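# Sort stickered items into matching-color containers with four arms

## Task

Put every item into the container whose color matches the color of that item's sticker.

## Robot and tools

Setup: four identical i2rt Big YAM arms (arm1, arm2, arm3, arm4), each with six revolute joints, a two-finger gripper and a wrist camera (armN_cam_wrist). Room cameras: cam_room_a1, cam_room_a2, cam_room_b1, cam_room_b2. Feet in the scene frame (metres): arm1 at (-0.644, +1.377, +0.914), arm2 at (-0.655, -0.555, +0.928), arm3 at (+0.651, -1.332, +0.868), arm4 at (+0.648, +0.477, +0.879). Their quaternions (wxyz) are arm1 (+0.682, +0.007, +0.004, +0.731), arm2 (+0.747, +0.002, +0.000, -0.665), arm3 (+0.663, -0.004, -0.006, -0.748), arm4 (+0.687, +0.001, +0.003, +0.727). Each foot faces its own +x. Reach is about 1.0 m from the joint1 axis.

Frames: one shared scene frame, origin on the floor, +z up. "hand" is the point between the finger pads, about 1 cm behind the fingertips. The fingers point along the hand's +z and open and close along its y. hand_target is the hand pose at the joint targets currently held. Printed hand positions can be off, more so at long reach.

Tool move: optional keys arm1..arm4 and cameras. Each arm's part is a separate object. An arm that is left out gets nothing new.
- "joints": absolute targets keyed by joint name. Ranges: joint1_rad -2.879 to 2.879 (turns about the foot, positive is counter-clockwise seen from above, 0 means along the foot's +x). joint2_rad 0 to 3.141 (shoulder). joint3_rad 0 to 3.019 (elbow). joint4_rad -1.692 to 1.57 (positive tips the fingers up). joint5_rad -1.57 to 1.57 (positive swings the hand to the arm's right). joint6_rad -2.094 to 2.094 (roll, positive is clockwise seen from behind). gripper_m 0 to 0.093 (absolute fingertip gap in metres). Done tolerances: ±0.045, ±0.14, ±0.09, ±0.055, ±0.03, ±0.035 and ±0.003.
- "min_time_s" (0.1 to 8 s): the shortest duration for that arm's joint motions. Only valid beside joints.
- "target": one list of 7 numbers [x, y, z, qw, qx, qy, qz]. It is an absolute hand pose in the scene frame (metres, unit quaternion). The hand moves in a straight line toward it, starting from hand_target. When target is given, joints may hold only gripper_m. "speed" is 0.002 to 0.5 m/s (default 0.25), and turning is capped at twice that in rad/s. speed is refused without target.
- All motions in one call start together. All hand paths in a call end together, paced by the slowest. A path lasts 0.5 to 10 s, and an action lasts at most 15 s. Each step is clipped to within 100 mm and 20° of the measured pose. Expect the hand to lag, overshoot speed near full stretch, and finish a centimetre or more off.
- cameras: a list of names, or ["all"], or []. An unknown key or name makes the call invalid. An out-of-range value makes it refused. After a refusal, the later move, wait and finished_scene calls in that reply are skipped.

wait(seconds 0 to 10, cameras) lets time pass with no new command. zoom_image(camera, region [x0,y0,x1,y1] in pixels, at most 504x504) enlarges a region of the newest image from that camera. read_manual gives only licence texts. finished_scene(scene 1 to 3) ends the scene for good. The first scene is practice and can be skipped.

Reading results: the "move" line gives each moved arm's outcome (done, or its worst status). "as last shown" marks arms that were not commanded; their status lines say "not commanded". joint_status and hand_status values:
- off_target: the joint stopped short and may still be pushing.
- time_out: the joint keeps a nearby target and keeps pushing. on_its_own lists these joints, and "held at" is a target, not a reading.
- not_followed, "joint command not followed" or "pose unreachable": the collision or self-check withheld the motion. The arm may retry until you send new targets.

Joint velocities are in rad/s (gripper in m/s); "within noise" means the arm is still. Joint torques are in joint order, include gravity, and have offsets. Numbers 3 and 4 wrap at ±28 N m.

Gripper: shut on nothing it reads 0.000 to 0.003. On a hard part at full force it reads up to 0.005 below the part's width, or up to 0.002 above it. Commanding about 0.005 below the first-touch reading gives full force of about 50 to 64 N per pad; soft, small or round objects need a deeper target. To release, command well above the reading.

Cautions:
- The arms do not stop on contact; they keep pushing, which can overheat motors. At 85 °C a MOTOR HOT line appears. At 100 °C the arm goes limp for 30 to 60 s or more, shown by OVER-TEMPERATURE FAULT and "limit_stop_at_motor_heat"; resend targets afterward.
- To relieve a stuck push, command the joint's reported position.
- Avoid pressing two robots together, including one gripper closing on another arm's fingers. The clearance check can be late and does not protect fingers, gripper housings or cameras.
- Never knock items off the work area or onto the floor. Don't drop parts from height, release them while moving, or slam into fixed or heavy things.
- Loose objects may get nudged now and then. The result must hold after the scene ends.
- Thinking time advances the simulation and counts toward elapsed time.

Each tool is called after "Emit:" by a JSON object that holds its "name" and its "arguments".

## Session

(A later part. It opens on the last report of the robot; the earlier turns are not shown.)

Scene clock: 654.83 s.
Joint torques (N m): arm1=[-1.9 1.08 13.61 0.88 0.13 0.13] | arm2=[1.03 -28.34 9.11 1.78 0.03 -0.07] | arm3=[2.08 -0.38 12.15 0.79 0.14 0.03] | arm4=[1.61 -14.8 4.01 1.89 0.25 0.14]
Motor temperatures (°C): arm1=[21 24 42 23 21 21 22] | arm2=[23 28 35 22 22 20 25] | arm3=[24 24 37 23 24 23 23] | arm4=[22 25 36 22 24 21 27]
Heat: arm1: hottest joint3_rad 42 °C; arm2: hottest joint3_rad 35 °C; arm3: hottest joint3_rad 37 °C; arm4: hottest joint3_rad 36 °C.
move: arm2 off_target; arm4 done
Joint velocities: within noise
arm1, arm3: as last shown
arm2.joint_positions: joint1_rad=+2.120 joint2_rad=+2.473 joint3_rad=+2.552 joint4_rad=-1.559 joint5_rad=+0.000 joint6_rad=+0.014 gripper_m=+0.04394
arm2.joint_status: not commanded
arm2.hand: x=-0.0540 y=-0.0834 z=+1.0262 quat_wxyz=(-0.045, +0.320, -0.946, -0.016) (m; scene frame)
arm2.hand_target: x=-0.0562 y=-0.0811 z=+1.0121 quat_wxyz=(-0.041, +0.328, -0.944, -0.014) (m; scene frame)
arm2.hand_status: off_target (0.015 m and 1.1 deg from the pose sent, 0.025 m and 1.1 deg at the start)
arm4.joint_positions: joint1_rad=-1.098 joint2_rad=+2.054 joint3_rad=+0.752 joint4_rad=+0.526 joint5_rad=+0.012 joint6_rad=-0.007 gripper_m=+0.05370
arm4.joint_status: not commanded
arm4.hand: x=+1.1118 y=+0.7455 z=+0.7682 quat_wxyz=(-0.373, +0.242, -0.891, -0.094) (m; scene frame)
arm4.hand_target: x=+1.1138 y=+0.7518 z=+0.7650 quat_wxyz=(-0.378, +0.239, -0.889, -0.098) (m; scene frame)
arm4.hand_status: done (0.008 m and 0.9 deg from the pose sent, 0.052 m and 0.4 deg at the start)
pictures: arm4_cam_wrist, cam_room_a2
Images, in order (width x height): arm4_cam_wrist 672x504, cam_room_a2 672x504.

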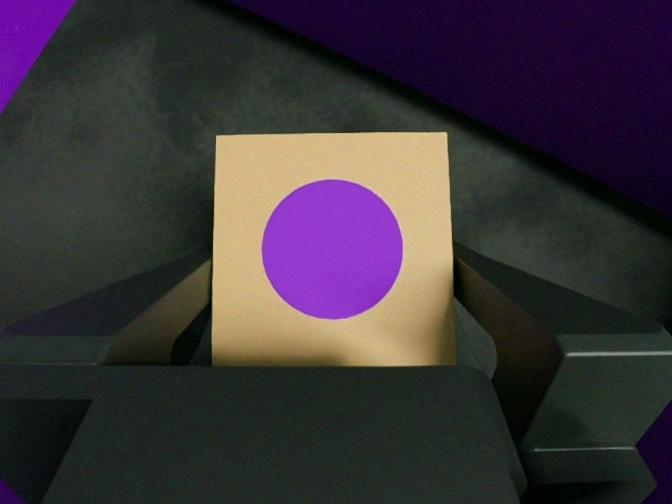

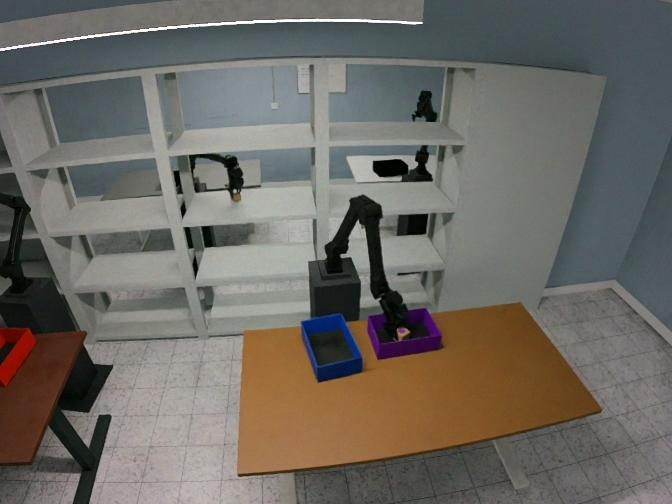

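Emit:
{"name": "move", "arguments": {"arm2": {"target": [-0.056, -0.081, 1.0, 0.0412, -0.3283, 0.9436, 0.0143], "speed": 0.06}, "arm4": {"target": [1.114, 0.752, 0.752, -0.378, 0.239, -0.889, -0.098], "speed": 0.06}, "cameras": ["arm4_cam_wrist", "cam_room_a2"]}}

Emit:
{"name": "zoom_image", "arguments": {"camera": "cam_room_a2", "region": [170, 140, 300, 240]}}

Scene clock: 661.87 s.
Joint torques (N m): arm1=[-1.9 1.2 13.72 0.99 0.11 0.14] | arm2=[0.97 -27.11 8.81 2.09 0.04 -0.06] | arm3=[1.9 -0.56 12.15 0.8 0.14 0.04] | arm4=[1.03 -14.51 4.29 1.72 0.24 0.19]
Motor temperatures (°C): arm1=[21 24 42 23 21 21 22] | arm2=[23 28 35 22 22 20 25] | arm3=[24 24 37 23 24 23 23] | arm4=[22 25 35 22 24 21 27]
Heat: arm1: hottest joint3_rad 42 °C; arm2: hottest joint3_rad 35 °C; arm3: hottest joint3_rad 37 °C; arm4: hottest joint3_rad 35 °C.
move: arm2 off_target; arm4 done
Joint velocities: within noise
arm1: as last shown
arm2.joint_positions: joint1_rad=+2.120 joint2_rad=+2.454 joint3_rad=+2.515 joint4_rad=-1.529 joint5_rad=+0.000 joint6_rad=+0.014 gripper_m=+0.04394
arm2.joint_status: not commanded
arm2.hand: x=-0.0542 y=-0.0836 z=+1.0259 quat_wxyz=(-0.050, +0.320, -0.946, -0.018) (m; scene frame)
arm2.hand_target: x=-0.0567 y=-0.0815 z=+1.0002 quat_wxyz=(-0.041, +0.328, -0.944, -0.014) (m; scene frame)
arm2.hand_status: off_target (0.026 m and 1.5 deg from the pose sent, 0.026 m and 1.1 deg at the start)
arm3.joint_positions: joint1_rad=+1.560 joint2_rad=+0.794 joint3_rad=+1.449 joint4_rad=-1.644 joint5_rad=-0.003 joint6_rad=-0.008 gripper_m=+0.09396
arm3.joint_status: not commanded
arm3.hand: x=+0.8925 y=-1.3571 z=+1.3418 quat_wxyz=(-0.287, -0.057, -0.956, +0.025) (m; scene frame)
arm3.hand_target: x=+0.8916 y=-1.3547 z=+1.3621 quat_wxyz=(-0.306, -0.056, -0.950, +0.025) (m; scene frame)
arm3.hand_status: not commanded
arm4.joint_positions: joint1_rad=-1.098 joint2_rad=+2.092 joint3_rad=+0.752 joint4_rad=+0.558 joint5_rad=+0.012 joint6_rad=-0.007 gripper_m=+0.05370
arm4.joint_status: not commanded
arm4.hand: x=+1.1085 y=+0.7436 z=+0.7543 quat_wxyz=(-0.370, +0.243, -0.892, -0.093) (m; scene frame)
arm4.hand_target: x=+1.1137 y=+0.7518 z=+0.7522 quat_wxyz=(-0.378, +0.239, -0.889, -0.098) (m; scene frame)
arm4.hand_status: done (0.010 m and 1.2 deg from the pose sent, 0.018 m and 0.9 deg at the start)
pictures: arm4_cam_wrist, cam_room_a2
Images, in order (width x height): arm4_cam_wrist 672x504, cam_room_a2 672x504.

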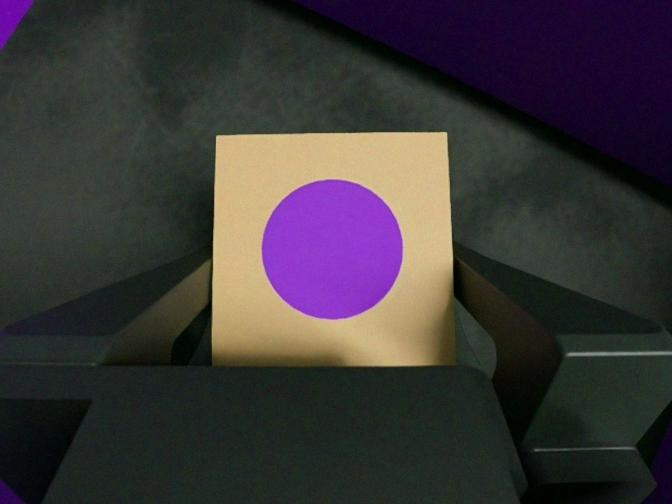

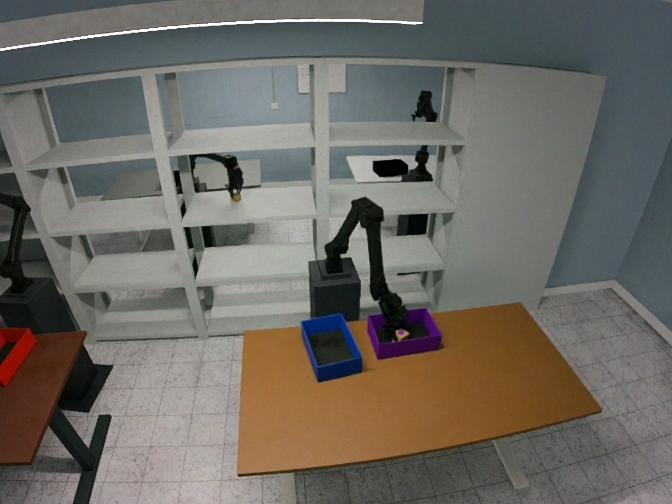

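Scaled by 3.877.

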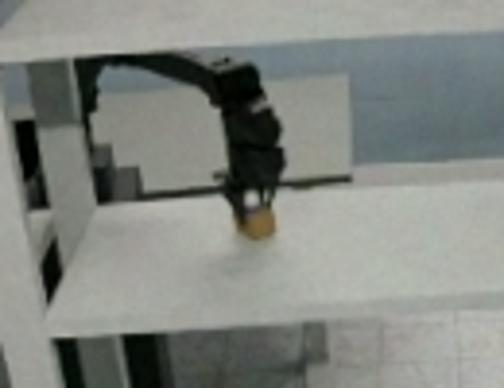

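Emit:
{"name": "move", "arguments": {"arm2": {"target": [-0.056, -0.081, 1.012, 0.0412, -0.3283, 0.9436, 0.0143], "speed": 0.06}, "arm4": {"target": [1.114, 0.752, 0.742, -0.378, 0.239, -0.889, -0.098], "speed": 0.06}, "cameras": ["arm4_cam_wrist"]}}

Emit:
{"name": "move", "arguments": {"arm2": {"joints": {"gripper_m": 0.06}}, "cameras": ["arm2_cam_wrist", "cam_room_a2"]}}

Emit:
{"name": "zoom_image", "arguments": {"camera": "cam_room_a2", "region": [170, 140, 300, 240]}}

Scene clock: 668.27 s.
Joint torques (N m): arm1=[-1.79 1.08 13.68 0.98 0.11 0.09] | arm2=[1.08 -26.81 11.85 0.83 0.03 -0.06] | arm3=[1.9 -0.67 12.11 0.76 0.14 0.04] | arm4=[1.55 -13.63 4.37 1.66 0.21 0.14]
Motor temperatures (°C): arm1=[21 24 42 23 21 21 21] | arm2=[23 29 34 22 22 20 25] | arm3=[24 24 37 23 24 23 23] | arm4=[22 25 34 22 24 21 27]
Heat: arm1: hottest joint3_rad 42 °C; arm2: hottest joint3_rad 34 °C; arm3: hottest joint3_rad 37 °C; arm4: hottest joint3_rad 34 °C.
move: arm2 off_target; arm4 off_target
Joint velocities: within noise
arm1, arm3: as last shown
arm2.joint_positions: joint1_rad=+2.120 joint2_rad=+2.453 joint3_rad=+2.515 joint4_rad=-1.529 joint5_rad=+0.000 joint6_rad=+0.014 gripper_m=+0.04394
arm2.joint_status: not commanded
arm2.hand: x=-0.0542 y=-0.0836 z=+1.0262 quat_wxyz=(-0.050, +0.320, -0.946, -0.018) (m; scene frame)
arm2.hand_target: x=-0.0562 y=-0.0811 z=+1.0121 quat_wxyz=(-0.042, +0.328, -0.944, -0.014) (m; scene frame)
arm2.hand_status: off_target (0.015 m and 1.5 deg from the pose sent, 0.014 m and 1.5 deg at the start)
arm4.joint_positions: joint1_rad=-1.098 joint2_rad=+2.111 joint3_rad=+0.758 joint4_rad=+0.587 joint5_rad=+0.012 joint6_rad=-0.004 gripper_m=+0.05370
arm4.joint_status: not commanded
arm4.hand: x=+1.1113 y=+0.7454 z=+0.7514 quat_wxyz=(-0.377, +0.241, -0.889, -0.095) (m; scene frame)
arm4.hand_target: x=+1.1136 y=+0.7518 z=+0.7422 quat_wxyz=(-0.378, +0.239, -0.889, -0.098) (m; scene frame)
arm4.hand_status: off_target (0.012 m and 0.4 deg from the pose sent, 0.016 m and 1.2 deg at the start)
pictures: arm4_cam_wrist
Images, in order (width x height): arm4_cam_wrist 672x504.

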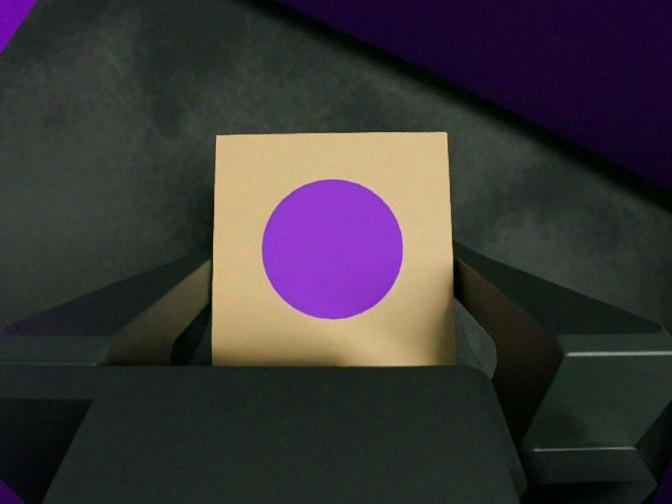

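Scene clock: 668.73 s.
Joint torques (N m): arm1=[-1.61 1.2 13.56 0.94 0.1 0.17] | arm2=[1.03 -26.64 11.84 0.77 0.03 -0.06] | arm3=[1.96 -0.67 12.14 0.81 0.14 0.04] | arm4=[0.79 -13.68 4.31 1.84 0.24 0.16]
Motor temperatures (°C): arm1=[21 24 42 23 21 21 21] | arm2=[23 29 34 22 22 20 25] | arm3=[24 24 37 23 24 23 23] | arm4=[22 25 34 22 24 21 27]
Heat: arm1: hottest joint3_rad 42 °C; arm2: hottest joint3_rad 34 °C; arm3: hottest joint3_rad 37 °C; arm4: hottest joint3_rad 34 °C.
move: arm2 done
Joint velocities: within noise
arm1, arm3, arm4: as last shown
arm2.joint_positions: joint1_rad=+2.120 joint2_rad=+2.453 joint3_rad=+2.515 joint4_rad=-1.529 joint5_rad=+0.000 joint6_rad=+0.014 gripper_m=+0.05992
arm2.joint_status: all done
arm2.hand: x=-0.0542 y=-0.0836 z=+1.0262 quat_wxyz=(-0.050, +0.320, -0.946, -0.018) (m; scene frame)
arm2.hand_target: x=-0.0562 y=-0.0811 z=+1.0121 quat_wxyz=(-0.042, +0.328, -0.944, -0.014) (m; scene frame)
arm2.hand_status: not commanded
pictures: arm2_cam_wrist, cam_room_a2
Images, in order (width x height): arm2_cam_wrist 672x504, cam_room_a2 672x504.

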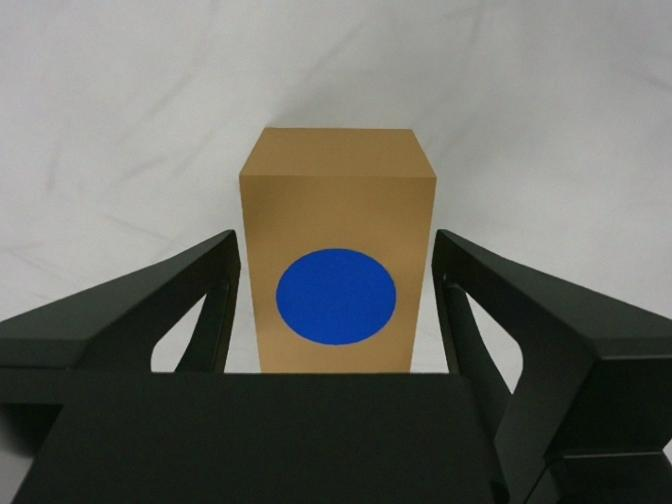

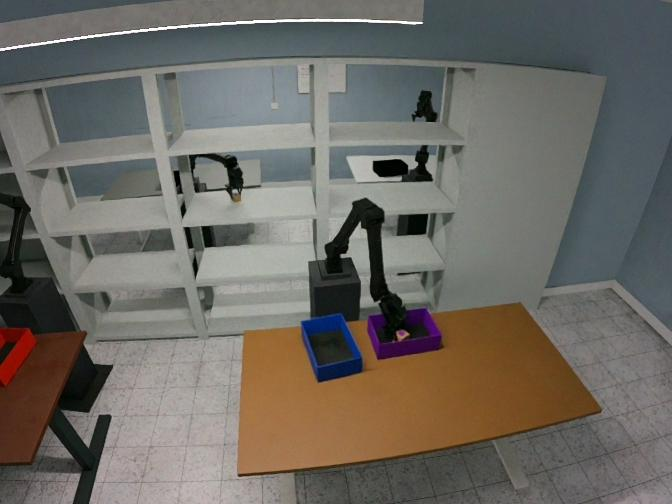

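Scaled by 3.877.

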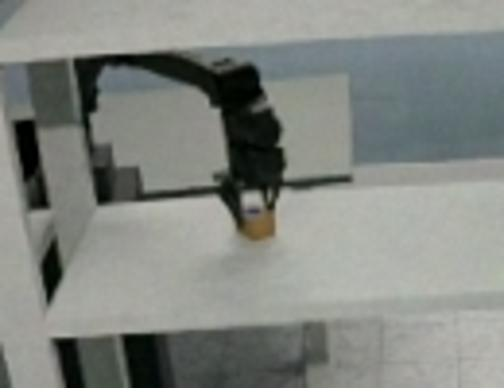

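Emit:
{"name": "move", "arguments": {"arm2": {"joints": {"gripper_m": 0.09}}, "arm4": {"joints": {"gripper_m": 0.093}}, "cameras": ["arm2_cam_wrist", "arm4_cam_wrist"]}}

Scene clock: 673.70 s.
Joint torques (N m): arm1=[-1.55 1.49 13.7 0.92 0.09 0.12] | arm2=[0.97 -26.7 11.81 0.77 0.02 -0.05] | arm3=[1.9 -0.56 12.1 0.79 0.14 0.02] | arm4=[2.02 -14.27 4.18 1.72 0.25 0.14]
Motor temperatures (°C): arm1=[21 24 42 23 21 21 21] | arm2=[23 29 35 22 22 20 25] | arm3=[24 24 37 23 24 23 23] | arm4=[22 25 34 22 24 21 27]
Heat: arm1: hottest joint3_rad 42 °C; arm2: hottest joint3_rad 35 °C; arm3: hottest joint3_rad 37 °C; arm4: hottest joint3_rad 34 °C.
move: arm2 done; arm4 done
Joint velocities: within noise
arm1.joint_positions: joint1_rad=-2.204 joint2_rad=+0.799 joint3_rad=+1.451 joint4_rad=-1.680 joint5_rad=-0.002 joint6_rad=+0.070 gripper_m=+0.09297
arm1.joint_status: not commanded
arm1.hand: x=-0.4354 y=+1.2486 z=+1.3793 quat_wxyz=(-0.253, -0.300, -0.917, +0.066) (m; scene frame)
arm1.hand_target: x=-0.4381 y=+1.2496 z=+1.3987 quat_wxyz=(-0.270, -0.303, -0.911, +0.070) (m; scene frame)
arm1.hand_status: not commanded
arm2.joint_positions: joint1_rad=+2.120 joint2_rad=+2.453 joint3_rad=+2.515 joint4_rad=-1.529 joint5_rad=+0.000 joint6_rad=+0.014 gripper_m=+0.08990
arm2.joint_status: all done
arm2.hand: x=-0.0542 y=-0.0836 z=+1.0262 quat_wxyz=(-0.050, +0.320, -0.946, -0.018) (m; scene frame)
arm2.hand_target: x=-0.0562 y=-0.0811 z=+1.0121 quat_wxyz=(-0.042, +0.328, -0.944, -0.014) (m; scene frame)
arm2.hand_status: not commanded
arm3: as last shown
arm4.joint_positions: joint1_rad=-1.098 joint2_rad=+2.116 joint3_rad=+0.758 joint4_rad=+0.587 joint5_rad=+0.012 joint6_rad=-0.004 gripper_m=+0.09291
arm4.joint_status: all done
arm4.hand: x=+1.1102 y=+0.7446 z=+0.7486 quat_wxyz=(-0.375, +0.241, -0.890, -0.095) (m; scene frame)
arm4.hand_target: x=+1.1136 y=+0.7518 z=+0.7422 quat_wxyz=(-0.378, +0.239, -0.889, -0.098) (m; scene frame)
arm4.hand_status: not commanded
pictures: arm2_cam_wrist, arm4_cam_wrist
Images, in order (width x height): arm2_cam_wrist 672x504, arm4_cam_wrist 672x504.

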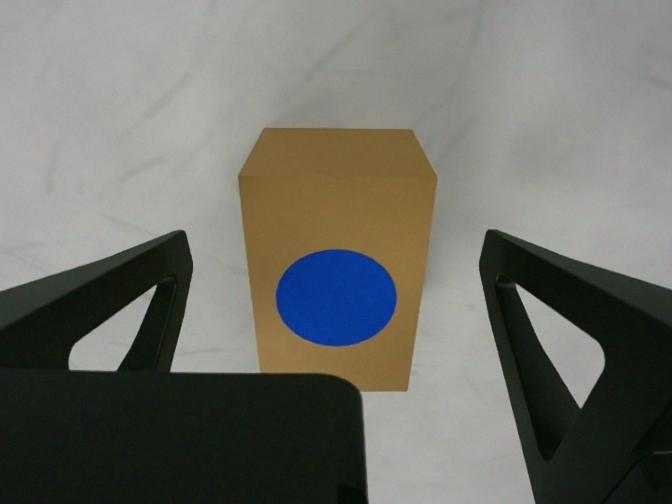

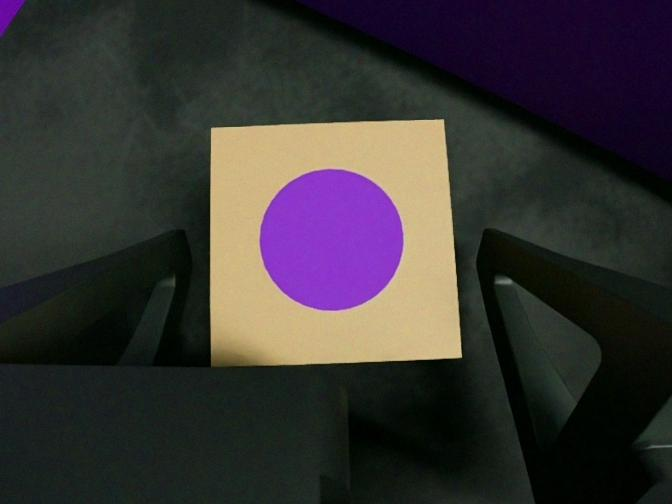

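Emit:
{"name": "move", "arguments": {"arm2": {"target": [-0.068, -0.091, 1.115, 0.0412, -0.3283, 0.9436, 0.0143], "speed": 0.12}, "arm4": {"target": [1.03, 0.703, 0.92, -0.378, 0.239, -0.889, -0.098], "speed": 0.12}, "cameras": ["arm2_cam_wrist", "arm4_cam_wrist"]}}

Scene clock: 680.23 s.
Joint torques (N m): arm1=[-1.73 1.14 13.68 0.9 0.09 0.16] | arm2=[1.03 -28.34 14.74 0.43 0.03 -0.06] | arm3=[1.96 -0.56 12.1 0.75 0.14 0.02] | arm4=[1.61 -9.88 5.89 0.83 0.16 0.17]
Motor temperatures (°C): arm1=[21 24 42 23 21 21 21] | arm2=[23 30 35 22 22 20 24] | arm3=[24 24 37 23 24 23 23] | arm4=[22 25 33 22 24 21 26]
Heat: arm1: hottest joint3_rad 42 °C; arm2: hottest joint3_rad 35 °C; arm3: hottest joint3_rad 37 °C; arm4: hottest joint3_rad 33 °C.
move: arm2 off_target; arm4 done
Joint velocities: within noise
arm1, arm3: as last shown
arm2.joint_positions: joint1_rad=+2.120 joint2_rad=+2.396 joint3_rad=+2.587 joint4_rad=-1.671 joint5_rad=+0.000 joint6_rad=+0.014 gripper_m=+0.08990
arm2.joint_status: not commanded
arm2.hand: x=-0.0706 y=-0.0965 z=+1.0935 quat_wxyz=(-0.044, +0.320, -0.946, -0.016) (m; scene frame)
arm2.hand_target: x=-0.0690 y=-0.0918 z=+1.1145 quat_wxyz=(-0.062, +0.328, -0.942, -0.022) (m; scene frame)
arm2.hand_status: off_target (0.022 m and 1.1 deg from the pose sent, 0.090 m and 1.5 deg at the start; a joint's target at an end of its range on 35 of 70 steps)
arm4.joint_positions: joint1_rad=-1.096 joint2_rad=+1.411 joint3_rad=+0.510 joint4_rad=+0.154 joint5_rad=+0.016 joint6_rad=-0.003 gripper_m=+0.09291
arm4.joint_status: not commanded
arm4.hand: x=+1.0358 y=+0.7017 z=+0.9237 quat_wxyz=(-0.386, +0.239, -0.886, -0.097) (m; scene frame)
arm4.hand_target: x=+1.0301 y=+0.7029 z=+0.9201 quat_wxyz=(-0.378, +0.239, -0.889, -0.098) (m; scene frame)
arm4.hand_status: done (0.007 m and 1.0 deg from the pose sent, 0.194 m and 0.6 deg at the start)
pictures: arm2_cam_wrist, arm4_cam_wrist
Images, in order (width x height): arm2_cam_wrist 672x504, arm4_cam_wrist 672x504.

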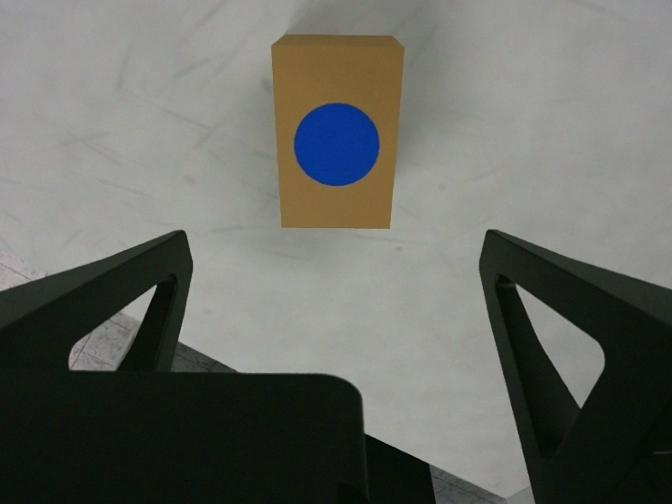

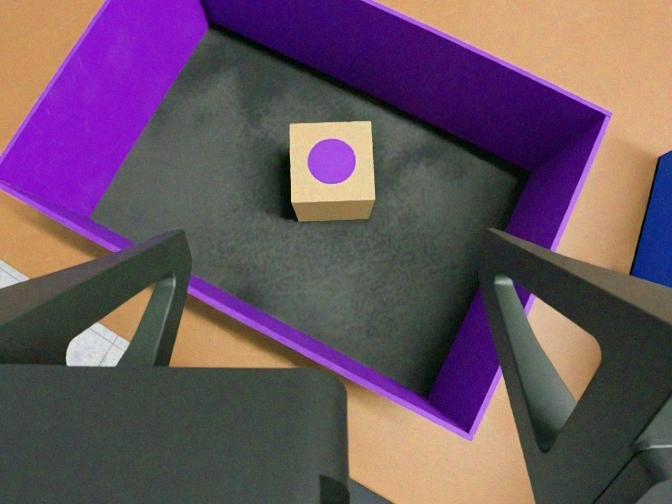

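Emit:
{"name": "move", "arguments": {"arm2": {"joints": {"joint1_rad": 2.124, "joint2_rad": 1.45, "joint3_rad": 1.287, "joint4_rad": -1.375}, "min_time_s": 3}, "arm4": {"joints": {"joint1_rad": 0.3, "joint2_rad": 0.8, "joint3_rad": 1.3, "joint4_rad": -1.285, "joint5_rad": 0, "joint6_rad": 0}, "min_time_s": 3}, "cameras": []}}

Emit:
{"name": "move", "arguments": {"arm2": {"joints": {"joint1_rad": 2.124, "joint2_rad": 0.8, "joint3_rad": 1.5, "joint4_rad": -1.68}, "min_time_s": 3}, "arm4": {"joints": {"joint1_rad": 2.188}, "min_time_s": 3}, "cameras": ["arm2_cam_wrist", "arm4_cam_wrist", "cam_room_a2"]}}

Scene clock: 695.83 s.
Joint torques (N m): arm1=[-1.96 1.2 13.72 0.98 0.13 0.08] | arm2=[1.03 -14.92 9.83 1.29 0.03 -0.05] | arm3=[1.9 -0.56 12.12 0.84 0.14 0.03] | arm4=[0.97 -2.55 11.74 0.72 -0.01 0.03]
Motor temperatures (°C): arm1=[21 24 42 23 21 21 21] | arm2=[23 31 36 22 22 20 24] | arm3=[24 24 37 23 24 23 23] | arm4=[22 24 34 22 24 21 26]
Heat: arm1: hottest joint3_rad 42 °C; arm2: hottest joint3_rad 36 °C; arm3: hottest joint3_rad 37 °C; arm4: hottest joint3_rad 34 °C.
move: arm2 done; arm4 done
Joint velocities: within noise
arm1, arm3: as last shown
arm2.joint_positions: joint1_rad=+2.120 joint2_rad=+1.460 joint3_rad=+1.300 joint4_rad=-1.388 joint5_rad=+0.000 joint6_rad=+0.014 gripper_m=+0.08990
arm2.joint_status: all done
arm2.hand: x=-0.3170 y=-0.2905 z=+1.1354 quat_wxyz=(-0.012, +0.321, -0.947, -0.005) (m; scene frame)
arm2.hand_target: x=-0.3191 y=-0.2903 z=+1.1345 quat_wxyz=(-0.017, +0.328, -0.944, -0.006) (m; scene frame)
arm2.hand_status: not commanded
arm4.joint_positions: joint1_rad=+0.297 joint2_rad=+0.796 joint3_rad=+1.257 joint4_rad=-1.273 joint5_rad=+0.002 joint6_rad=-0.003 gripper_m=+0.09292
arm4.joint_status: all done
arm4.hand: x=+0.5406 y=+0.7776 z=+1.3173 quat_wxyz=(-0.210, +0.762, -0.531, -0.304) (m; scene frame)
arm4.hand_target: x=+0.5396 y=+0.7765 z=+1.3358 quat_wxyz=(-0.216, +0.758, -0.528, -0.315) (m; scene frame)
arm4.hand_status: not commanded
pictures: none
No camera images: "cameras" was empty.

Scene clock: 699.23 s.
Joint torques (N m): arm1=[-1.38 1.2 13.64 0.81 0.16 0.1] | arm2=[0.97 -1.67 13.75 1.28 0.04 -0.06] | arm3=[1.9 -0.62 12.14 0.81 0.14 0.04] | arm4=[1.32 -2.08 11.71 0.8 0.02 0.05]
Motor temperatures (°C): arm1=[21 24 42 23 21 21 21] | arm2=[23 30 36 22 22 20 24] | arm3=[24 24 37 23 24 23 23] | arm4=[22 24 35 22 24 21 26]
Heat: arm1: hottest joint3_rad 42 °C; arm2: hottest joint3_rad 36 °C; arm3: hottest joint3_rad 37 °C; arm4: hottest joint3_rad 35 °C.
move: arm2 done; arm4 done
Joint velocities: within noise
arm1, arm3: as last shown
arm2.joint_positions: joint1_rad=+2.120 joint2_rad=+0.799 joint3_rad=+1.454 joint4_rad=-1.667 joint5_rad=+0.000 joint6_rad=+0.014 gripper_m=+0.08990
arm2.joint_status: all done
arm2.hand: x=-0.4664 y=-0.4084 z=+1.4006 quat_wxyz=(-0.261, +0.308, -0.910, -0.093) (m; scene frame)
arm2.hand_target: x=-0.4698 y=-0.4102 z=+1.4185 quat_wxyz=(-0.276, +0.314, -0.903, -0.096) (m; scene frame)
arm2.hand_status: not commanded
arm4.joint_positions: joint1_rad=+2.186 joint2_rad=+0.796 joint3_rad=+1.257 joint4_rad=-1.273 joint5_rad=+0.001 joint6_rad=-0.003 gripper_m=+0.09293
arm4.joint_status: all done
arm4.hand: x=+0.4004 y=+0.2814 z=+1.3197 quat_wxyz=(+0.122, +0.876, +0.307, -0.353) (m; scene frame)
arm4.hand_target: x=+0.4016 y=+0.2812 z=+1.3382 quat_wxyz=(+0.127, +0.871, +0.305, -0.364) (m; scene frame)
arm4.hand_status: not commanded
pictures: arm2_cam_wrist, arm4_cam_wrist, cam_room_a2
Images, in order (width x height): arm2_cam_wrist 672x504, arm4_cam_wrist 672x504, cam_room_a2 672x504.

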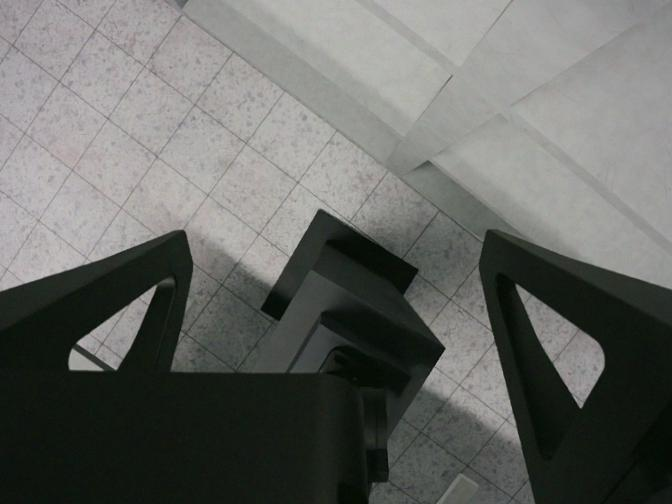

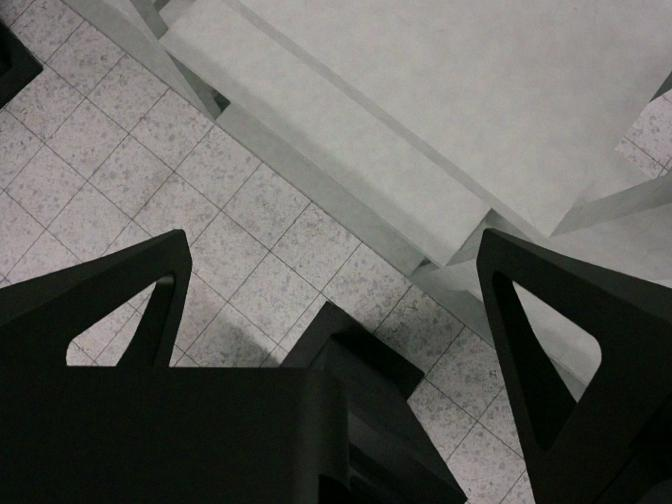

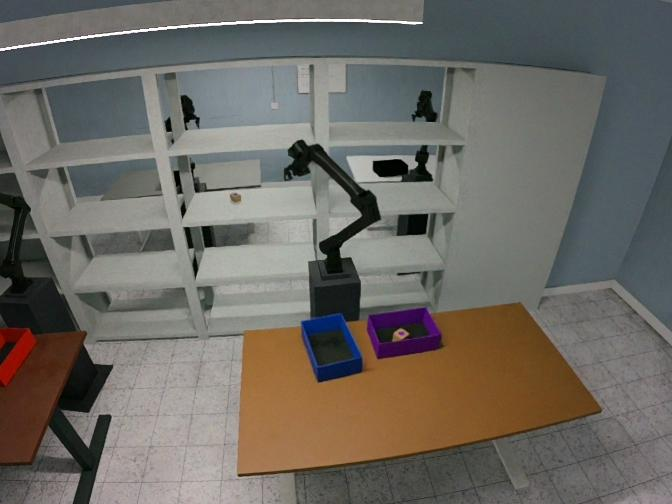

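Emit:
{"name": "move", "arguments": {"arm4": {"joints": {"joint1_rad": 2.188, "joint2_rad": 0.977, "joint3_rad": 0.86, "joint4_rad": -0.62, "joint5_rad": 0, "joint6_rad": 0}, "min_time_s": 2}, "cameras": []}}

Emit:
{"name": "move", "arguments": {"arm4": {"target": [0.007, -0.0346, 1.13, 0.1265, 0.872, 0.3053, -0.3612], "speed": 0.15}, "cameras": ["arm4_cam_wrist"]}}

Scene clock: 711.20 s.
Joint torques (N m): arm1=[-1.73 1.08 13.67 0.79 0.1 0.14] | arm2=[1.03 -1.9 13.72 1.36 0.03 -0.06] | arm3=[1.96 -0.44 12.11 0.8 0.14 0.04] | arm4=[0.56 -5.48 9.48 1.78 0.02 0.06]
Motor temperatures (°C): arm1=[21 24 42 23 21 21 21] | arm2=[23 29 37 22 22 20 24] | arm3=[24 24 37 23 24 23 23] | arm4=[22 24 37 22 24 21 26]
Heat: arm1: hottest joint3_rad 42 °C; arm2: hottest joint3_rad 37 °C; arm3: hottest joint3_rad 37 °C; arm4: hottest joint3_rad 37 °C.
move: arm4 done
Joint velocities: within noise
arm1, arm2, arm3: as last shown
arm4.joint_positions: joint1_rad=+2.186 joint2_rad=+0.965 joint3_rad=+0.861 joint4_rad=-0.638 joint5_rad=+0.001 joint6_rad=-0.003 gripper_m=+0.09293
arm4.joint_status: all done
arm4.hand: x=+0.3160 y=+0.2144 z=+1.1549 quat_wxyz=(+0.132, +0.863, +0.302, -0.383) (m; scene frame)
arm4.hand_target: x=+0.3133 y=+0.2108 z=+1.1530 quat_wxyz=(+0.135, +0.862, +0.302, -0.385) (m; scene frame)
arm4.hand_status: not commanded
pictures: none
No camera images: "cameras" was empty.

Scene clock: 714.60 s.
Joint torques (N m): arm1=[-2.2 1.2 13.65 0.75 0.09 0.16] | arm2=[1.08 -1.85 13.78 1.29 0.03 -0.05] | arm3=[1.9 -0.56 12.1 0.81 0.14 0.03] | arm4=[0.91 -22.42 13.53 0.69 0.05 0.1]
Motor temperatures (°C): arm1=[21 24 42 23 21 21 21] | arm2=[23 29 38 22 22 20 24] | arm3=[24 24 37 23 24 23 23] | arm4=[22 24 38 22 24 21 26]
Heat: arm1: hottest joint3_rad 42 °C; arm2: hottest joint3_rad 38 °C; arm3: hottest joint3_rad 37 °C; arm4: hottest joint3_rad 38 °C.
move: arm4 off_target
Joint velocities: within noise
arm1, arm2: as last shown
arm3.joint_positions: joint1_rad=+1.560 joint2_rad=+0.794 joint3_rad=+1.449 joint4_rad=-1.644 joint5_rad=-0.003 joint6_rad=-0.008 gripper_m=+0.09396
arm3.joint_status: not commanded
arm3.hand: x=+0.8925 y=-1.3571 z=+1.3418 quat_wxyz=(-0.287, -0.057, -0.956, +0.025) (m; scene frame)
arm3.hand_target: x=+0.8916 y=-1.3547 z=+1.3621 quat_wxyz=(-0.306, -0.056, -0.950, +0.025) (m; scene frame)
arm3.hand_status: not commanded
arm4.joint_positions: joint1_rad=+2.186 joint2_rad=+2.045 joint3_rad=+1.999 joint4_rad=-0.759 joint5_rad=+0.001 joint6_rad=-0.003 gripper_m=+0.09293
arm4.joint_status: not commanded
arm4.hand: x=+0.0155 y=-0.0243 z=+1.1240 quat_wxyz=(+0.123, +0.874, +0.306, -0.356) (m; scene frame)
arm4.hand_target: x=+0.0077 y=-0.0339 z=+1.1297 quat_wxyz=(+0.127, +0.872, +0.305, -0.362) (m; scene frame)
arm4.hand_status: off_target (0.015 m and 0.8 deg from the pose sent, 0.398 m and 2.8 deg at the start)
pictures: arm4_cam_wrist
Images, in order (width x height): arm4_cam_wrist 672x504.

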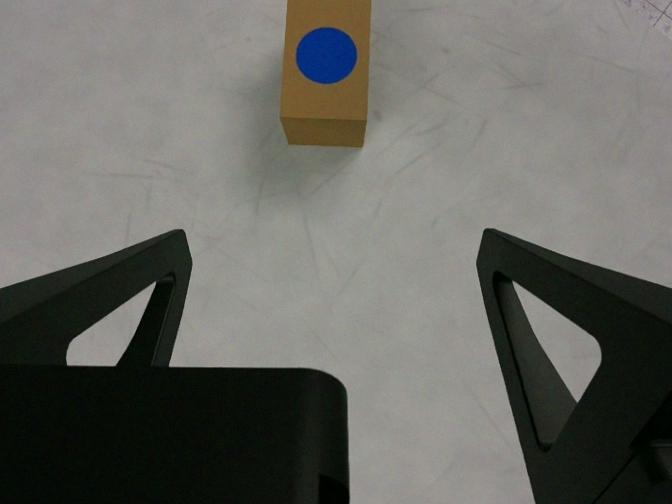

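Emit:
{"name": "move", "arguments": {"arm4": {"target": [-0.0364, -0.0748, 1.0747, 0.1265, 0.872, 0.3053, -0.3612], "speed": 0.08}, "cameras": ["arm4_cam_wrist"]}}

Scene clock: 727.07 s.
Joint torques (N m): arm1=[-1.61 1.55 13.68 0.79 0.08 0.11] | arm2=[1.08 -1.9 13.75 1.35 0.02 -0.06] | arm3=[1.85 -0.5 12.14 0.8 0.15 0.03] | arm4=[1.38 -24.7 13.65 0.76 0.22 0.11]
Motor temperatures (°C): arm1=[21 24 43 23 21 21 21] | arm2=[23 28 38 22 22 20 24] | arm3=[24 24 37 23 24 23 23] | arm4=[22 24 41 22 24 21 26]
Heat: arm1: hottest joint3_rad 43 °C; arm2: hottest joint3_rad 38 °C; arm3: hottest joint3_rad 37 °C; arm4: hottest joint3_rad 41 °C.
move: arm4 off_target
Joint velocities: within noise
arm1, arm2, arm3: as last shown
arm4.joint_positions: joint1_rad=+2.186 joint2_rad=+2.254 joint3_rad=+2.224 joint4_rad=-0.767 joint5_rad=+0.001 joint6_rad=-0.003 gripper_m=+0.09293
arm4.joint_status: not commanded
arm4.hand: x=-0.0318 y=-0.0619 z=+1.0767 quat_wxyz=(+0.124, +0.873, +0.306, -0.359) (m; scene frame)
arm4.hand_target: x=-0.0357 y=-0.0741 z=+1.0748 quat_wxyz=(+0.127, +0.872, +0.305, -0.362) (m; scene frame)
arm4.hand_status: off_target (0.014 m and 0.4 deg from the pose sent, 0.088 m and 0.8 deg at the start)
pictures: arm4_cam_wrist
Images, in order (width x height): arm4_cam_wrist 672x504.

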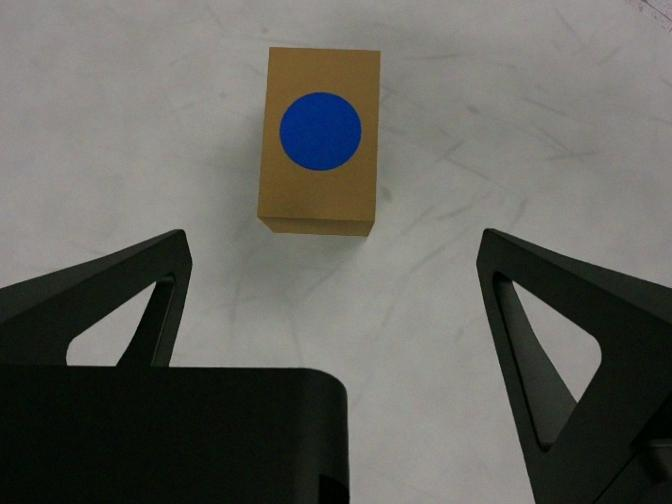

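Emit:
{"name": "move", "arguments": {"arm4": {"target": [-0.075, -0.1131, 1.022, 0.1265, 0.872, 0.3053, -0.3612], "speed": 0.06}, "cameras": ["arm4_cam_wrist"]}}

Scene clock: 736.63 s.
Joint torques (N m): arm1=[-1.73 1.67 13.57 0.98 0.12 0.09] | arm2=[1.03 -1.96 13.78 1.35 0.03 -0.06] | arm3=[1.9 -0.5 12.08 0.77 0.14 0.02] | arm4=[1.38 -27.11 13.53 0.81 0.23 0.16]
Motor temperatures (°C): arm1=[21 24 43 23 21 21 21] | arm2=[23 28 38 22 22 20 23] | arm3=[24 24 37 23 24 23 23] | arm4=[22 25 42 22 24 21 26]
Heat: arm1: hottest joint3_rad 43 °C; arm2: hottest joint3_rad 38 °C; arm3: hottest joint3_rad 37 °C; arm4: hottest joint3_rad 42 °C.
move: arm4 off_target
Joint velocities: within noise
arm1, arm2, arm3: as last shown
arm4.joint_positions: joint1_rad=+2.192 joint2_rad=+2.534 joint3_rad=+2.616 joint4_rad=-0.873 joint5_rad=+0.006 joint6_rad=-0.001 gripper_m=+0.09293
arm4.joint_status: not commanded
arm4.hand: x=-0.0740 y=-0.1022 z=+1.0301 quat_wxyz=(+0.124, +0.871, +0.307, -0.362) (m; scene frame)
arm4.hand_target: x=-0.0741 y=-0.1124 z=+1.0218 quat_wxyz=(+0.127, +0.871, +0.305, -0.363) (m; scene frame)
arm4.hand_status: off_target (0.014 m and 0.3 deg from the pose sent, 0.086 m and 0.4 deg at the start)
pictures: arm4_cam_wrist
Images, in order (width x height): arm4_cam_wrist 672x504.

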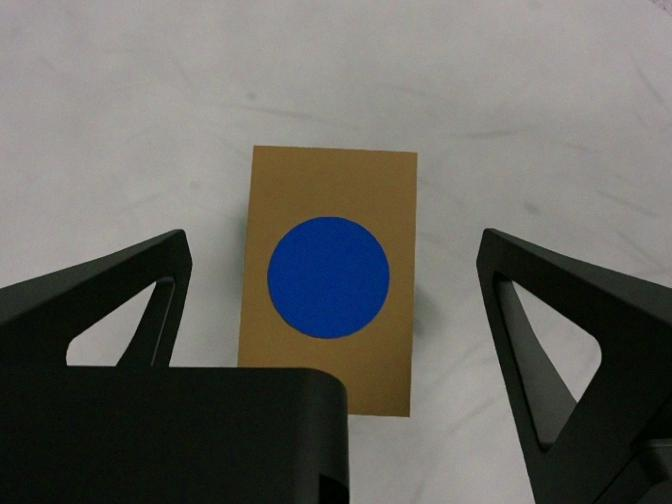

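Emit:
{"name": "move", "arguments": {"arm4": {"target": [-0.072, -0.1104, 1.012, 0.1265, 0.872, 0.3053, -0.3612], "speed": 0.05}, "cameras": ["arm4_cam_wrist"]}}

Emit:
{"name": "move", "arguments": {"arm4": {"joints": {"gripper_m": 0.03}}, "cameras": ["arm4_cam_wrist"]}}

Scene clock: 742.93 s.
Joint torques (N m): arm1=[-1.9 1.49 13.78 0.95 0.12 0.09] | arm2=[1.03 -1.96 13.75 1.35 0.03 -0.06] | arm3=[2.02 -0.56 12.11 0.76 0.14 0.04] | arm4=[1.73 -29.92 9.29 1.83 0.19 0.11]
Motor temperatures (°C): arm1=[21 24 43 23 21 21 21] | arm2=[23 27 39 22 22 20 23] | arm3=[24 24 37 23 24 23 23] | arm4=[22 26 44 22 24 21 25]
Heat: arm1: hottest joint3_rad 43 °C; arm2: hottest joint3_rad 39 °C; arm3: hottest joint3_rad 37 °C; arm4: hottest joint3_rad 44 °C.
move: arm4 off_target
Joint velocities: within noise
arm1.joint_positions: joint1_rad=-2.204 joint2_rad=+0.799 joint3_rad=+1.451 joint4_rad=-1.680 joint5_rad=-0.002 joint6_rad=+0.070 gripper_m=+0.09297
arm1.joint_status: not commanded
arm1.hand: x=-0.4354 y=+1.2486 z=+1.3793 quat_wxyz=(-0.253, -0.300, -0.917, +0.066) (m; scene frame)
arm1.hand_target: x=-0.4381 y=+1.2496 z=+1.3987 quat_wxyz=(-0.270, -0.303, -0.911, +0.070) (m; scene frame)
arm1.hand_status: not commanded
arm2, arm3: as last shown
arm4.joint_positions: joint1_rad=+2.192 joint2_rad=+2.534 joint3_rad=+2.599 joint4_rad=-0.857 joint5_rad=+0.006 joint6_rad=-0.001 gripper_m=+0.09293
arm4.joint_status: not commanded
arm4.hand: x=-0.0743 y=-0.1024 z=+1.0237 quat_wxyz=(+0.124, +0.872, +0.307, -0.362) (m; scene frame)
arm4.hand_target: x=-0.0716 y=-0.1101 z=+1.0119 quat_wxyz=(+0.126, +0.872, +0.305, -0.361) (m; scene frame)
arm4.hand_status: off_target (0.014 m and 0.3 deg from the pose sent, 0.020 m and 0.3 deg at the start)
pictures: arm4_cam_wrist
Images, in order (width x height): arm4_cam_wrist 672x504.

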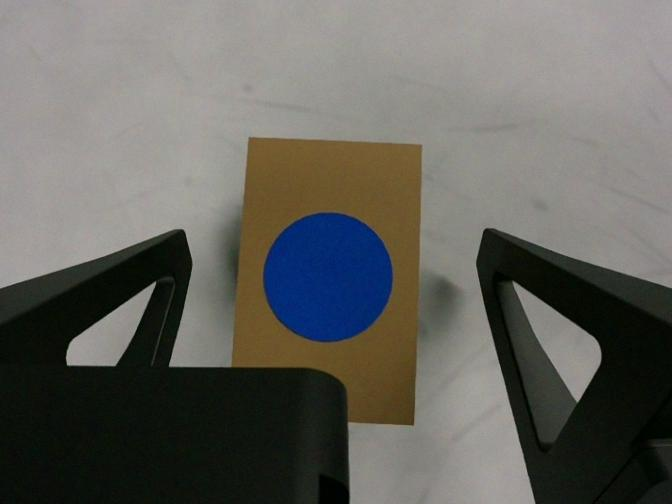

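Scene clock: 743.57 s.
Joint torques (N m): arm1=[-2.26 1.79 13.61 0.85 0.08 0.12] | arm2=[1.03 -1.79 13.76 1.32 0.03 -0.06] | arm3=[1.73 -0.44 12.18 0.8 0.14 0.02] | arm4=[1.44 -28.98 9.37 1.69 0.17 0.18]
Motor temperatures (°C): arm1=[21 24 43 23 21 21 21] | arm2=[23 27 39 22 22 20 23] | arm3=[24 24 37 23 24 23 23] | arm4=[22 26 44 22 24 21 26]
Heat: arm1: hottest joint3_rad 43 °C; arm2: hottest joint3_rad 39 °C; arm3: hottest joint3_rad 37 °C; arm4: hottest joint3_rad 44 °C.
move: arm4 off_target
Joint velocities: within noise
arm1, arm2, arm3: as last shown
arm4.joint_positions: joint1_rad=+2.192 joint2_rad=+2.534 joint3_rad=+2.599 joint4_rad=-0.857 joint5_rad=+0.006 joint6_rad=-0.001 gripper_m=+0.04453
arm4.joint_status: gripper_m off_target (ended at +0.04456, target +0.03000)
arm4.hand: x=-0.0744 y=-0.1023 z=+1.0238 quat_wxyz=(+0.124, +0.872, +0.307, -0.362) (m; scene frame)
arm4.hand_target: x=-0.0717 y=-0.1100 z=+1.0118 quat_wxyz=(+0.126, +0.872, +0.305, -0.361) (m; scene frame)
arm4.hand_status: not commanded
pictures: arm4_cam_wrist
Images, in order (width x height): arm4_cam_wrist 672x504.

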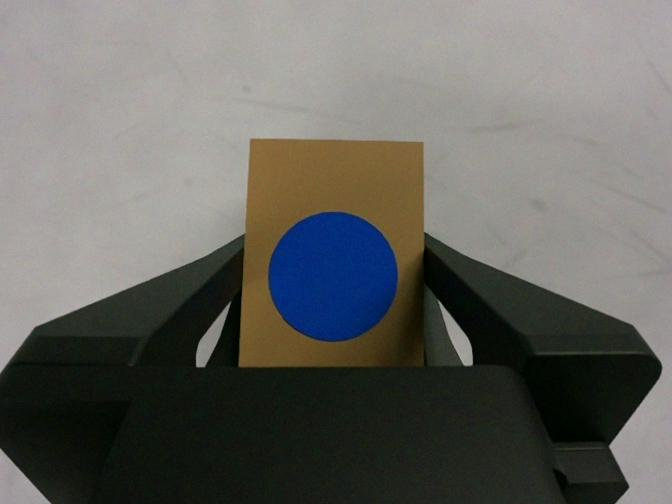

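Emit:
{"name": "move", "arguments": {"arm4": {"target": [-0.068, -0.106, 1.075, 0.1265, 0.872, 0.3053, -0.3612], "speed": 0.08}, "cameras": ["arm4_cam_wrist"]}}

Emit:
{"name": "move", "arguments": {"arm4": {"target": [0.3133, 0.2108, 1.16, 0.1265, 0.872, 0.3053, -0.3612], "speed": 0.25}, "cameras": ["arm4_cam_wrist"]}}

Scene clock: 748.37 s.
Joint torques (N m): arm1=[-2.2 1.03 13.75 1.01 0.09 0.15] | arm2=[1.03 -1.85 13.75 1.33 0.03 -0.07] | arm3=[1.9 -0.56 12.1 0.79 0.14 0.03] | arm4=[1.61 -27.93 13.74 0.72 0.15 0.15]
Motor temperatures (°C): arm1=[21 24 43 23 21 21 21] | arm2=[23 27 39 22 22 20 23] | arm3=[24 24 37 23 24 23 23] | arm4=[22 27 44 22 24 21 26]
Heat: arm1: hottest joint3_rad 43 °C; arm2: hottest joint3_rad 39 °C; arm3: hottest joint3_rad 37 °C; arm4: hottest joint3_rad 44 °C.
move: arm4 done
Joint velocities: within noise
arm1, arm2, arm3: as last shown
arm4.joint_positions: joint1_rad=+2.192 joint2_rad=+2.534 joint3_rad=+2.732 joint4_rad=-1.004 joint5_rad=+0.006 joint6_rad=-0.001 gripper_m=+0.04453
arm4.joint_status: not commanded
arm4.hand: x=-0.0670 y=-0.0964 z=+1.0713 quat_wxyz=(+0.122, +0.874, +0.308, -0.356) (m; scene frame)
arm4.hand_target: x=-0.0673 y=-0.1053 z=+1.0747 quat_wxyz=(+0.127, +0.871, +0.305, -0.363) (m; scene frame)
arm4.hand_status: done (0.010 m and 0.9 deg from the pose sent, 0.051 m and 0.3 deg at the start)
pictures: arm4_cam_wrist
Images, in order (width x height): arm4_cam_wrist 672x504.

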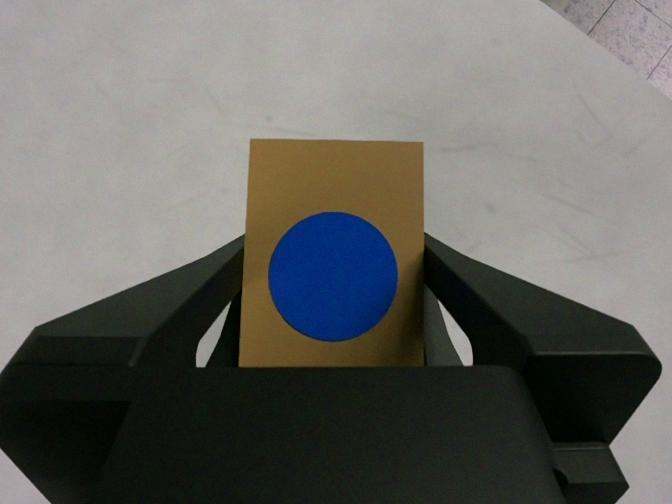

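Scene clock: 751.03 s.
Joint torques (N m): arm1=[-2.02 1.61 13.71 0.61 0.13 0.11] | arm2=[1.03 -1.96 13.75 1.35 0.03 -0.06] | arm3=[2.02 -0.62 12.11 0.79 0.14 0.02] | arm4=[0.5 -5.83 9.43 0.73 -0.02 0.04]
Motor temperatures (°C): arm1=[21 24 43 23 21 21 21] | arm2=[23 27 39 22 22 20 23] | arm3=[24 24 37 23 24 23 23] | arm4=[22 27 43 22 24 21 26]
Heat: arm1: hottest joint3_rad 43 °C; arm2: hottest joint3_rad 39 °C; arm3: hottest joint3_rad 37 °C; arm4: hottest joint3_rad 43 °C.
move: arm4 done
Joint velocities: within noise
arm1, arm3: as last shown
arm2.joint_positions: joint1_rad=+2.120 joint2_rad=+0.799 joint3_rad=+1.454 joint4_rad=-1.667 joint5_rad=+0.000 joint6_rad=+0.014 gripper_m=+0.08990
arm2.joint_status: not commanded
arm2.hand: x=-0.4664 y=-0.4084 z=+1.4006 quat_wxyz=(-0.261, +0.308, -0.910, -0.093) (m; scene frame)
arm2.hand_target: x=-0.4698 y=-0.4102 z=+1.4185 quat_wxyz=(-0.276, +0.314, -0.903, -0.096) (m; scene frame)
arm2.hand_status: not commanded
arm4.joint_positions: joint1_rad=+2.192 joint2_rad=+0.993 joint3_rad=+0.919 joint4_rad=-0.700 joint5_rad=+0.003 joint6_rad=-0.001 gripper_m=+0.04453
arm4.joint_status: not commanded
arm4.hand: x=+0.3135 y=+0.2093 z=+1.1649 quat_wxyz=(+0.128, +0.868, +0.306, -0.369) (m; scene frame)
arm4.hand_target: x=+0.3133 y=+0.2109 z=+1.1600 quat_wxyz=(+0.126, +0.872, +0.305, -0.361) (m; scene frame)
arm4.hand_status: done (0.005 m and 1.0 deg from the pose sent, 0.497 m and 0.9 deg at the start)
pictures: arm4_cam_wrist
Images, in order (width x height): arm4_cam_wrist 672x504.

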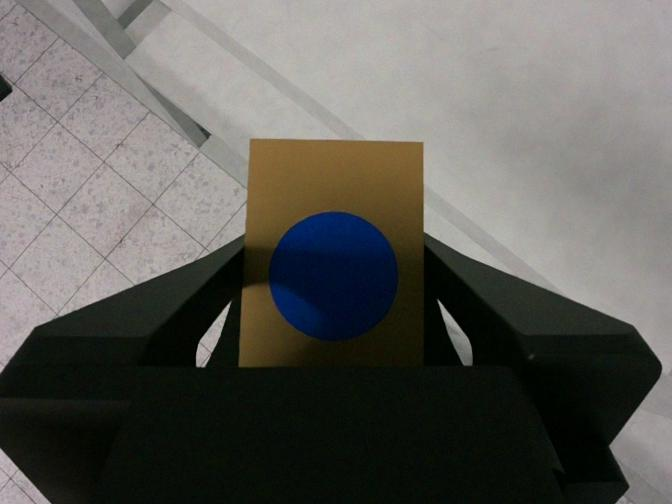

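Emit:
{"name": "move", "arguments": {"arm4": {"joints": {"joint1_rad": 2.188, "joint2_rad": 0.8, "joint3_rad": 1.3, "joint4_rad": -1.285, "joint5_rad": 0, "joint6_rad": 0}, "min_time_s": 2}, "cameras": []}}

Emit:
{"name": "move", "arguments": {"arm4": {"joints": {"joint1_rad": -1.8}, "min_time_s": 4.5}, "cameras": []}}

Emit:
{"name": "move", "arguments": {"arm4": {"joints": {"joint1_rad": -1.8, "joint2_rad": 1.56, "joint3_rad": 0.735, "joint4_rad": 0.082, "joint5_rad": 0, "joint6_rad": 0}, "min_time_s": 3}, "cameras": ["arm4_cam_wrist", "cam_room_a2"]}}

Scene clock: 767.53 s.
Joint torques (N m): arm1=[-1.67 1.08 13.63 0.68 0.12 0.11] | arm2=[1.08 -1.9 13.75 1.33 0.03 -0.07] | arm3=[1.79 -0.67 12.12 0.8 0.15 0.02] | arm4=[0.79 -3.43 12.26 0.62 -0.03 0.09]
Motor temperatures (°C): arm1=[21 24 43 23 21 21 21] | arm2=[23 26 39 22 22 20 23] | arm3=[24 23 37 23 24 23 23] | arm4=[22 26 41 22 24 21 27]
Heat: arm1: hottest joint3_rad 43 °C; arm2: hottest joint3_rad 39 °C; arm3: hottest joint3_rad 37 °C; arm4: hottest joint3_rad 41 °C.
move: arm4 done
Joint velocities: within noise
arm1, arm2, arm3: as last shown
arm4.joint_positions: joint1_rad=+2.192 joint2_rad=+0.804 joint3_rad=+1.250 joint4_rad=-1.275 joint5_rad=+0.003 joint6_rad=-0.001 gripper_m=+0.04453
arm4.joint_status: all done
arm4.hand: x=+0.3998 y=+0.2787 z=+1.3130 quat_wxyz=(+0.120, +0.878, +0.310, -0.345) (m; scene frame)
arm4.hand_target: x=+0.4017 y=+0.2813 z=+1.3384 quat_wxyz=(+0.127, +0.871, +0.305, -0.364) (m; scene frame)
arm4.hand_status: not commanded
pictures: none
No camera images: "cameras" was empty.

Scene clock: 772.37 s.
Joint torques (N m): arm1=[-1.96 0.62 13.61 0.81 0.14 0.11] | arm2=[0.97 -1.79 13.76 1.35 0.03 -0.06] | arm3=[1.96 -0.67 12.1 0.81 0.15 0.03] | arm4=[0.44 -3.14 12.25 0.69 0.11 0.06]
Motor temperatures (°C): arm1=[21 24 43 23 21 21 21] | arm2=[23 26 39 22 22 20 23] | arm3=[24 23 37 23 24 23 23] | arm4=[22 26 41 22 24 21 27]
Heat: arm1: hottest joint3_rad 43 °C; arm2: hottest joint3_rad 39 °C; arm3: hottest joint3_rad 37 °C; arm4: hottest joint3_rad 41 °C.
move: arm4 done
Joint velocities: within noise
arm1, arm2: as last shown
arm3.joint_positions: joint1_rad=+1.560 joint2_rad=+0.794 joint3_rad=+1.449 joint4_rad=-1.644 joint5_rad=-0.003 joint6_rad=-0.008 gripper_m=+0.09396
arm3.joint_status: not commanded
arm3.hand: x=+0.8925 y=-1.3571 z=+1.3418 quat_wxyz=(-0.287, -0.057, -0.956, +0.025) (m; scene frame)
arm3.hand_target: x=+0.8916 y=-1.3547 z=+1.3621 quat_wxyz=(-0.306, -0.056, -0.950, +0.025) (m; scene frame)
arm3.hand_status: not commanded
arm4.joint_positions: joint1_rad=-1.798 joint2_rad=+0.804 joint3_rad=+1.250 joint4_rad=-1.275 joint5_rad=-0.001 joint6_rad=-0.001 gripper_m=+0.04433
arm4.joint_status: all done
arm4.hand: x=+0.9656 y=+0.4242 z=+1.3098 quat_wxyz=(-0.359, -0.078, -0.930, +0.033) (m; scene frame)
arm4.hand_target: x=+0.9626 y=+0.4239 z=+1.3352 quat_wxyz=(-0.380, -0.079, -0.921, +0.035) (m; scene frame)
arm4.hand_status: not commanded
pictures: none
No camera images: "cameras" was empty.

Scene clock: 775.87 s.
Joint torques (N m): arm1=[-1.55 1.26 13.74 1.01 0.13 0.11] | arm2=[1.03 -1.9 13.74 1.33 0.02 -0.07] | arm3=[1.85 -0.5 12.12 0.77 0.13 0.02] | arm4=[0.44 -12.04 6.99 1.95 0.12 0.09]
Motor temperatures (°C): arm1=[21 24 43 23 21 21 21] | arm2=[23 26 39 22 22 20 23] | arm3=[24 23 37 23 24 23 23] | arm4=[22 25 41 22 24 21 27]
Heat: arm1: hottest joint3_rad 43 °C; arm2: hottest joint3_rad 39 °C; arm3: hottest joint3_rad 37 °C; arm4: hottest joint3_rad 41 °C.
move: arm4 done
Joint velocities: within noise
arm1, arm2, arm3: as last shown
arm4.joint_positions: joint1_rad=-1.798 joint2_rad=+1.548 joint3_rad=+0.733 joint4_rad=+0.062 joint5_rad=-0.001 joint6_rad=-0.001 gripper_m=+0.04433
arm4.joint_status: all done
arm4.hand: x=+1.1645 y=+0.3884 z=+0.9401 quat_wxyz=(-0.394, -0.077, -0.915, +0.036) (m; scene frame)
arm4.hand_target: x=+1.1677 y=+0.3864 z=+0.9384 quat_wxyz=(-0.399, -0.078, -0.913, +0.036) (m; scene frame)
arm4.hand_status: not commanded
pictures: arm4_cam_wrist, cam_room_a2
Images, in order (width x height): arm4_cam_wrist 672x504, cam_room_a2 672x504.

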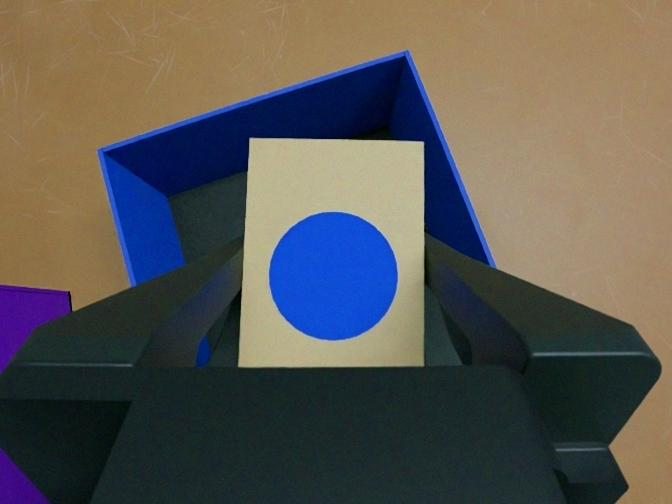

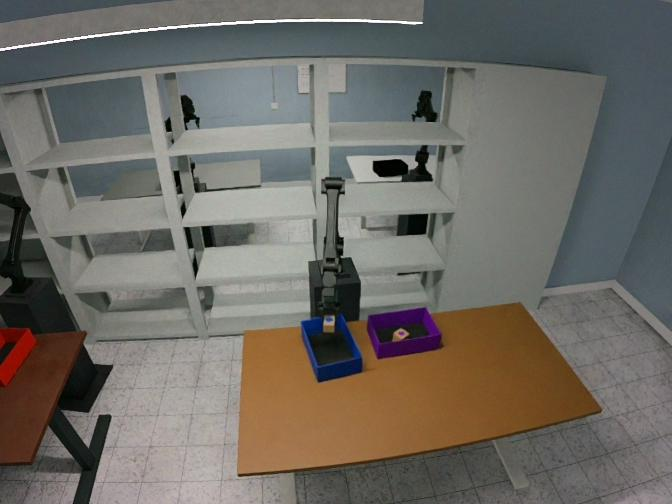

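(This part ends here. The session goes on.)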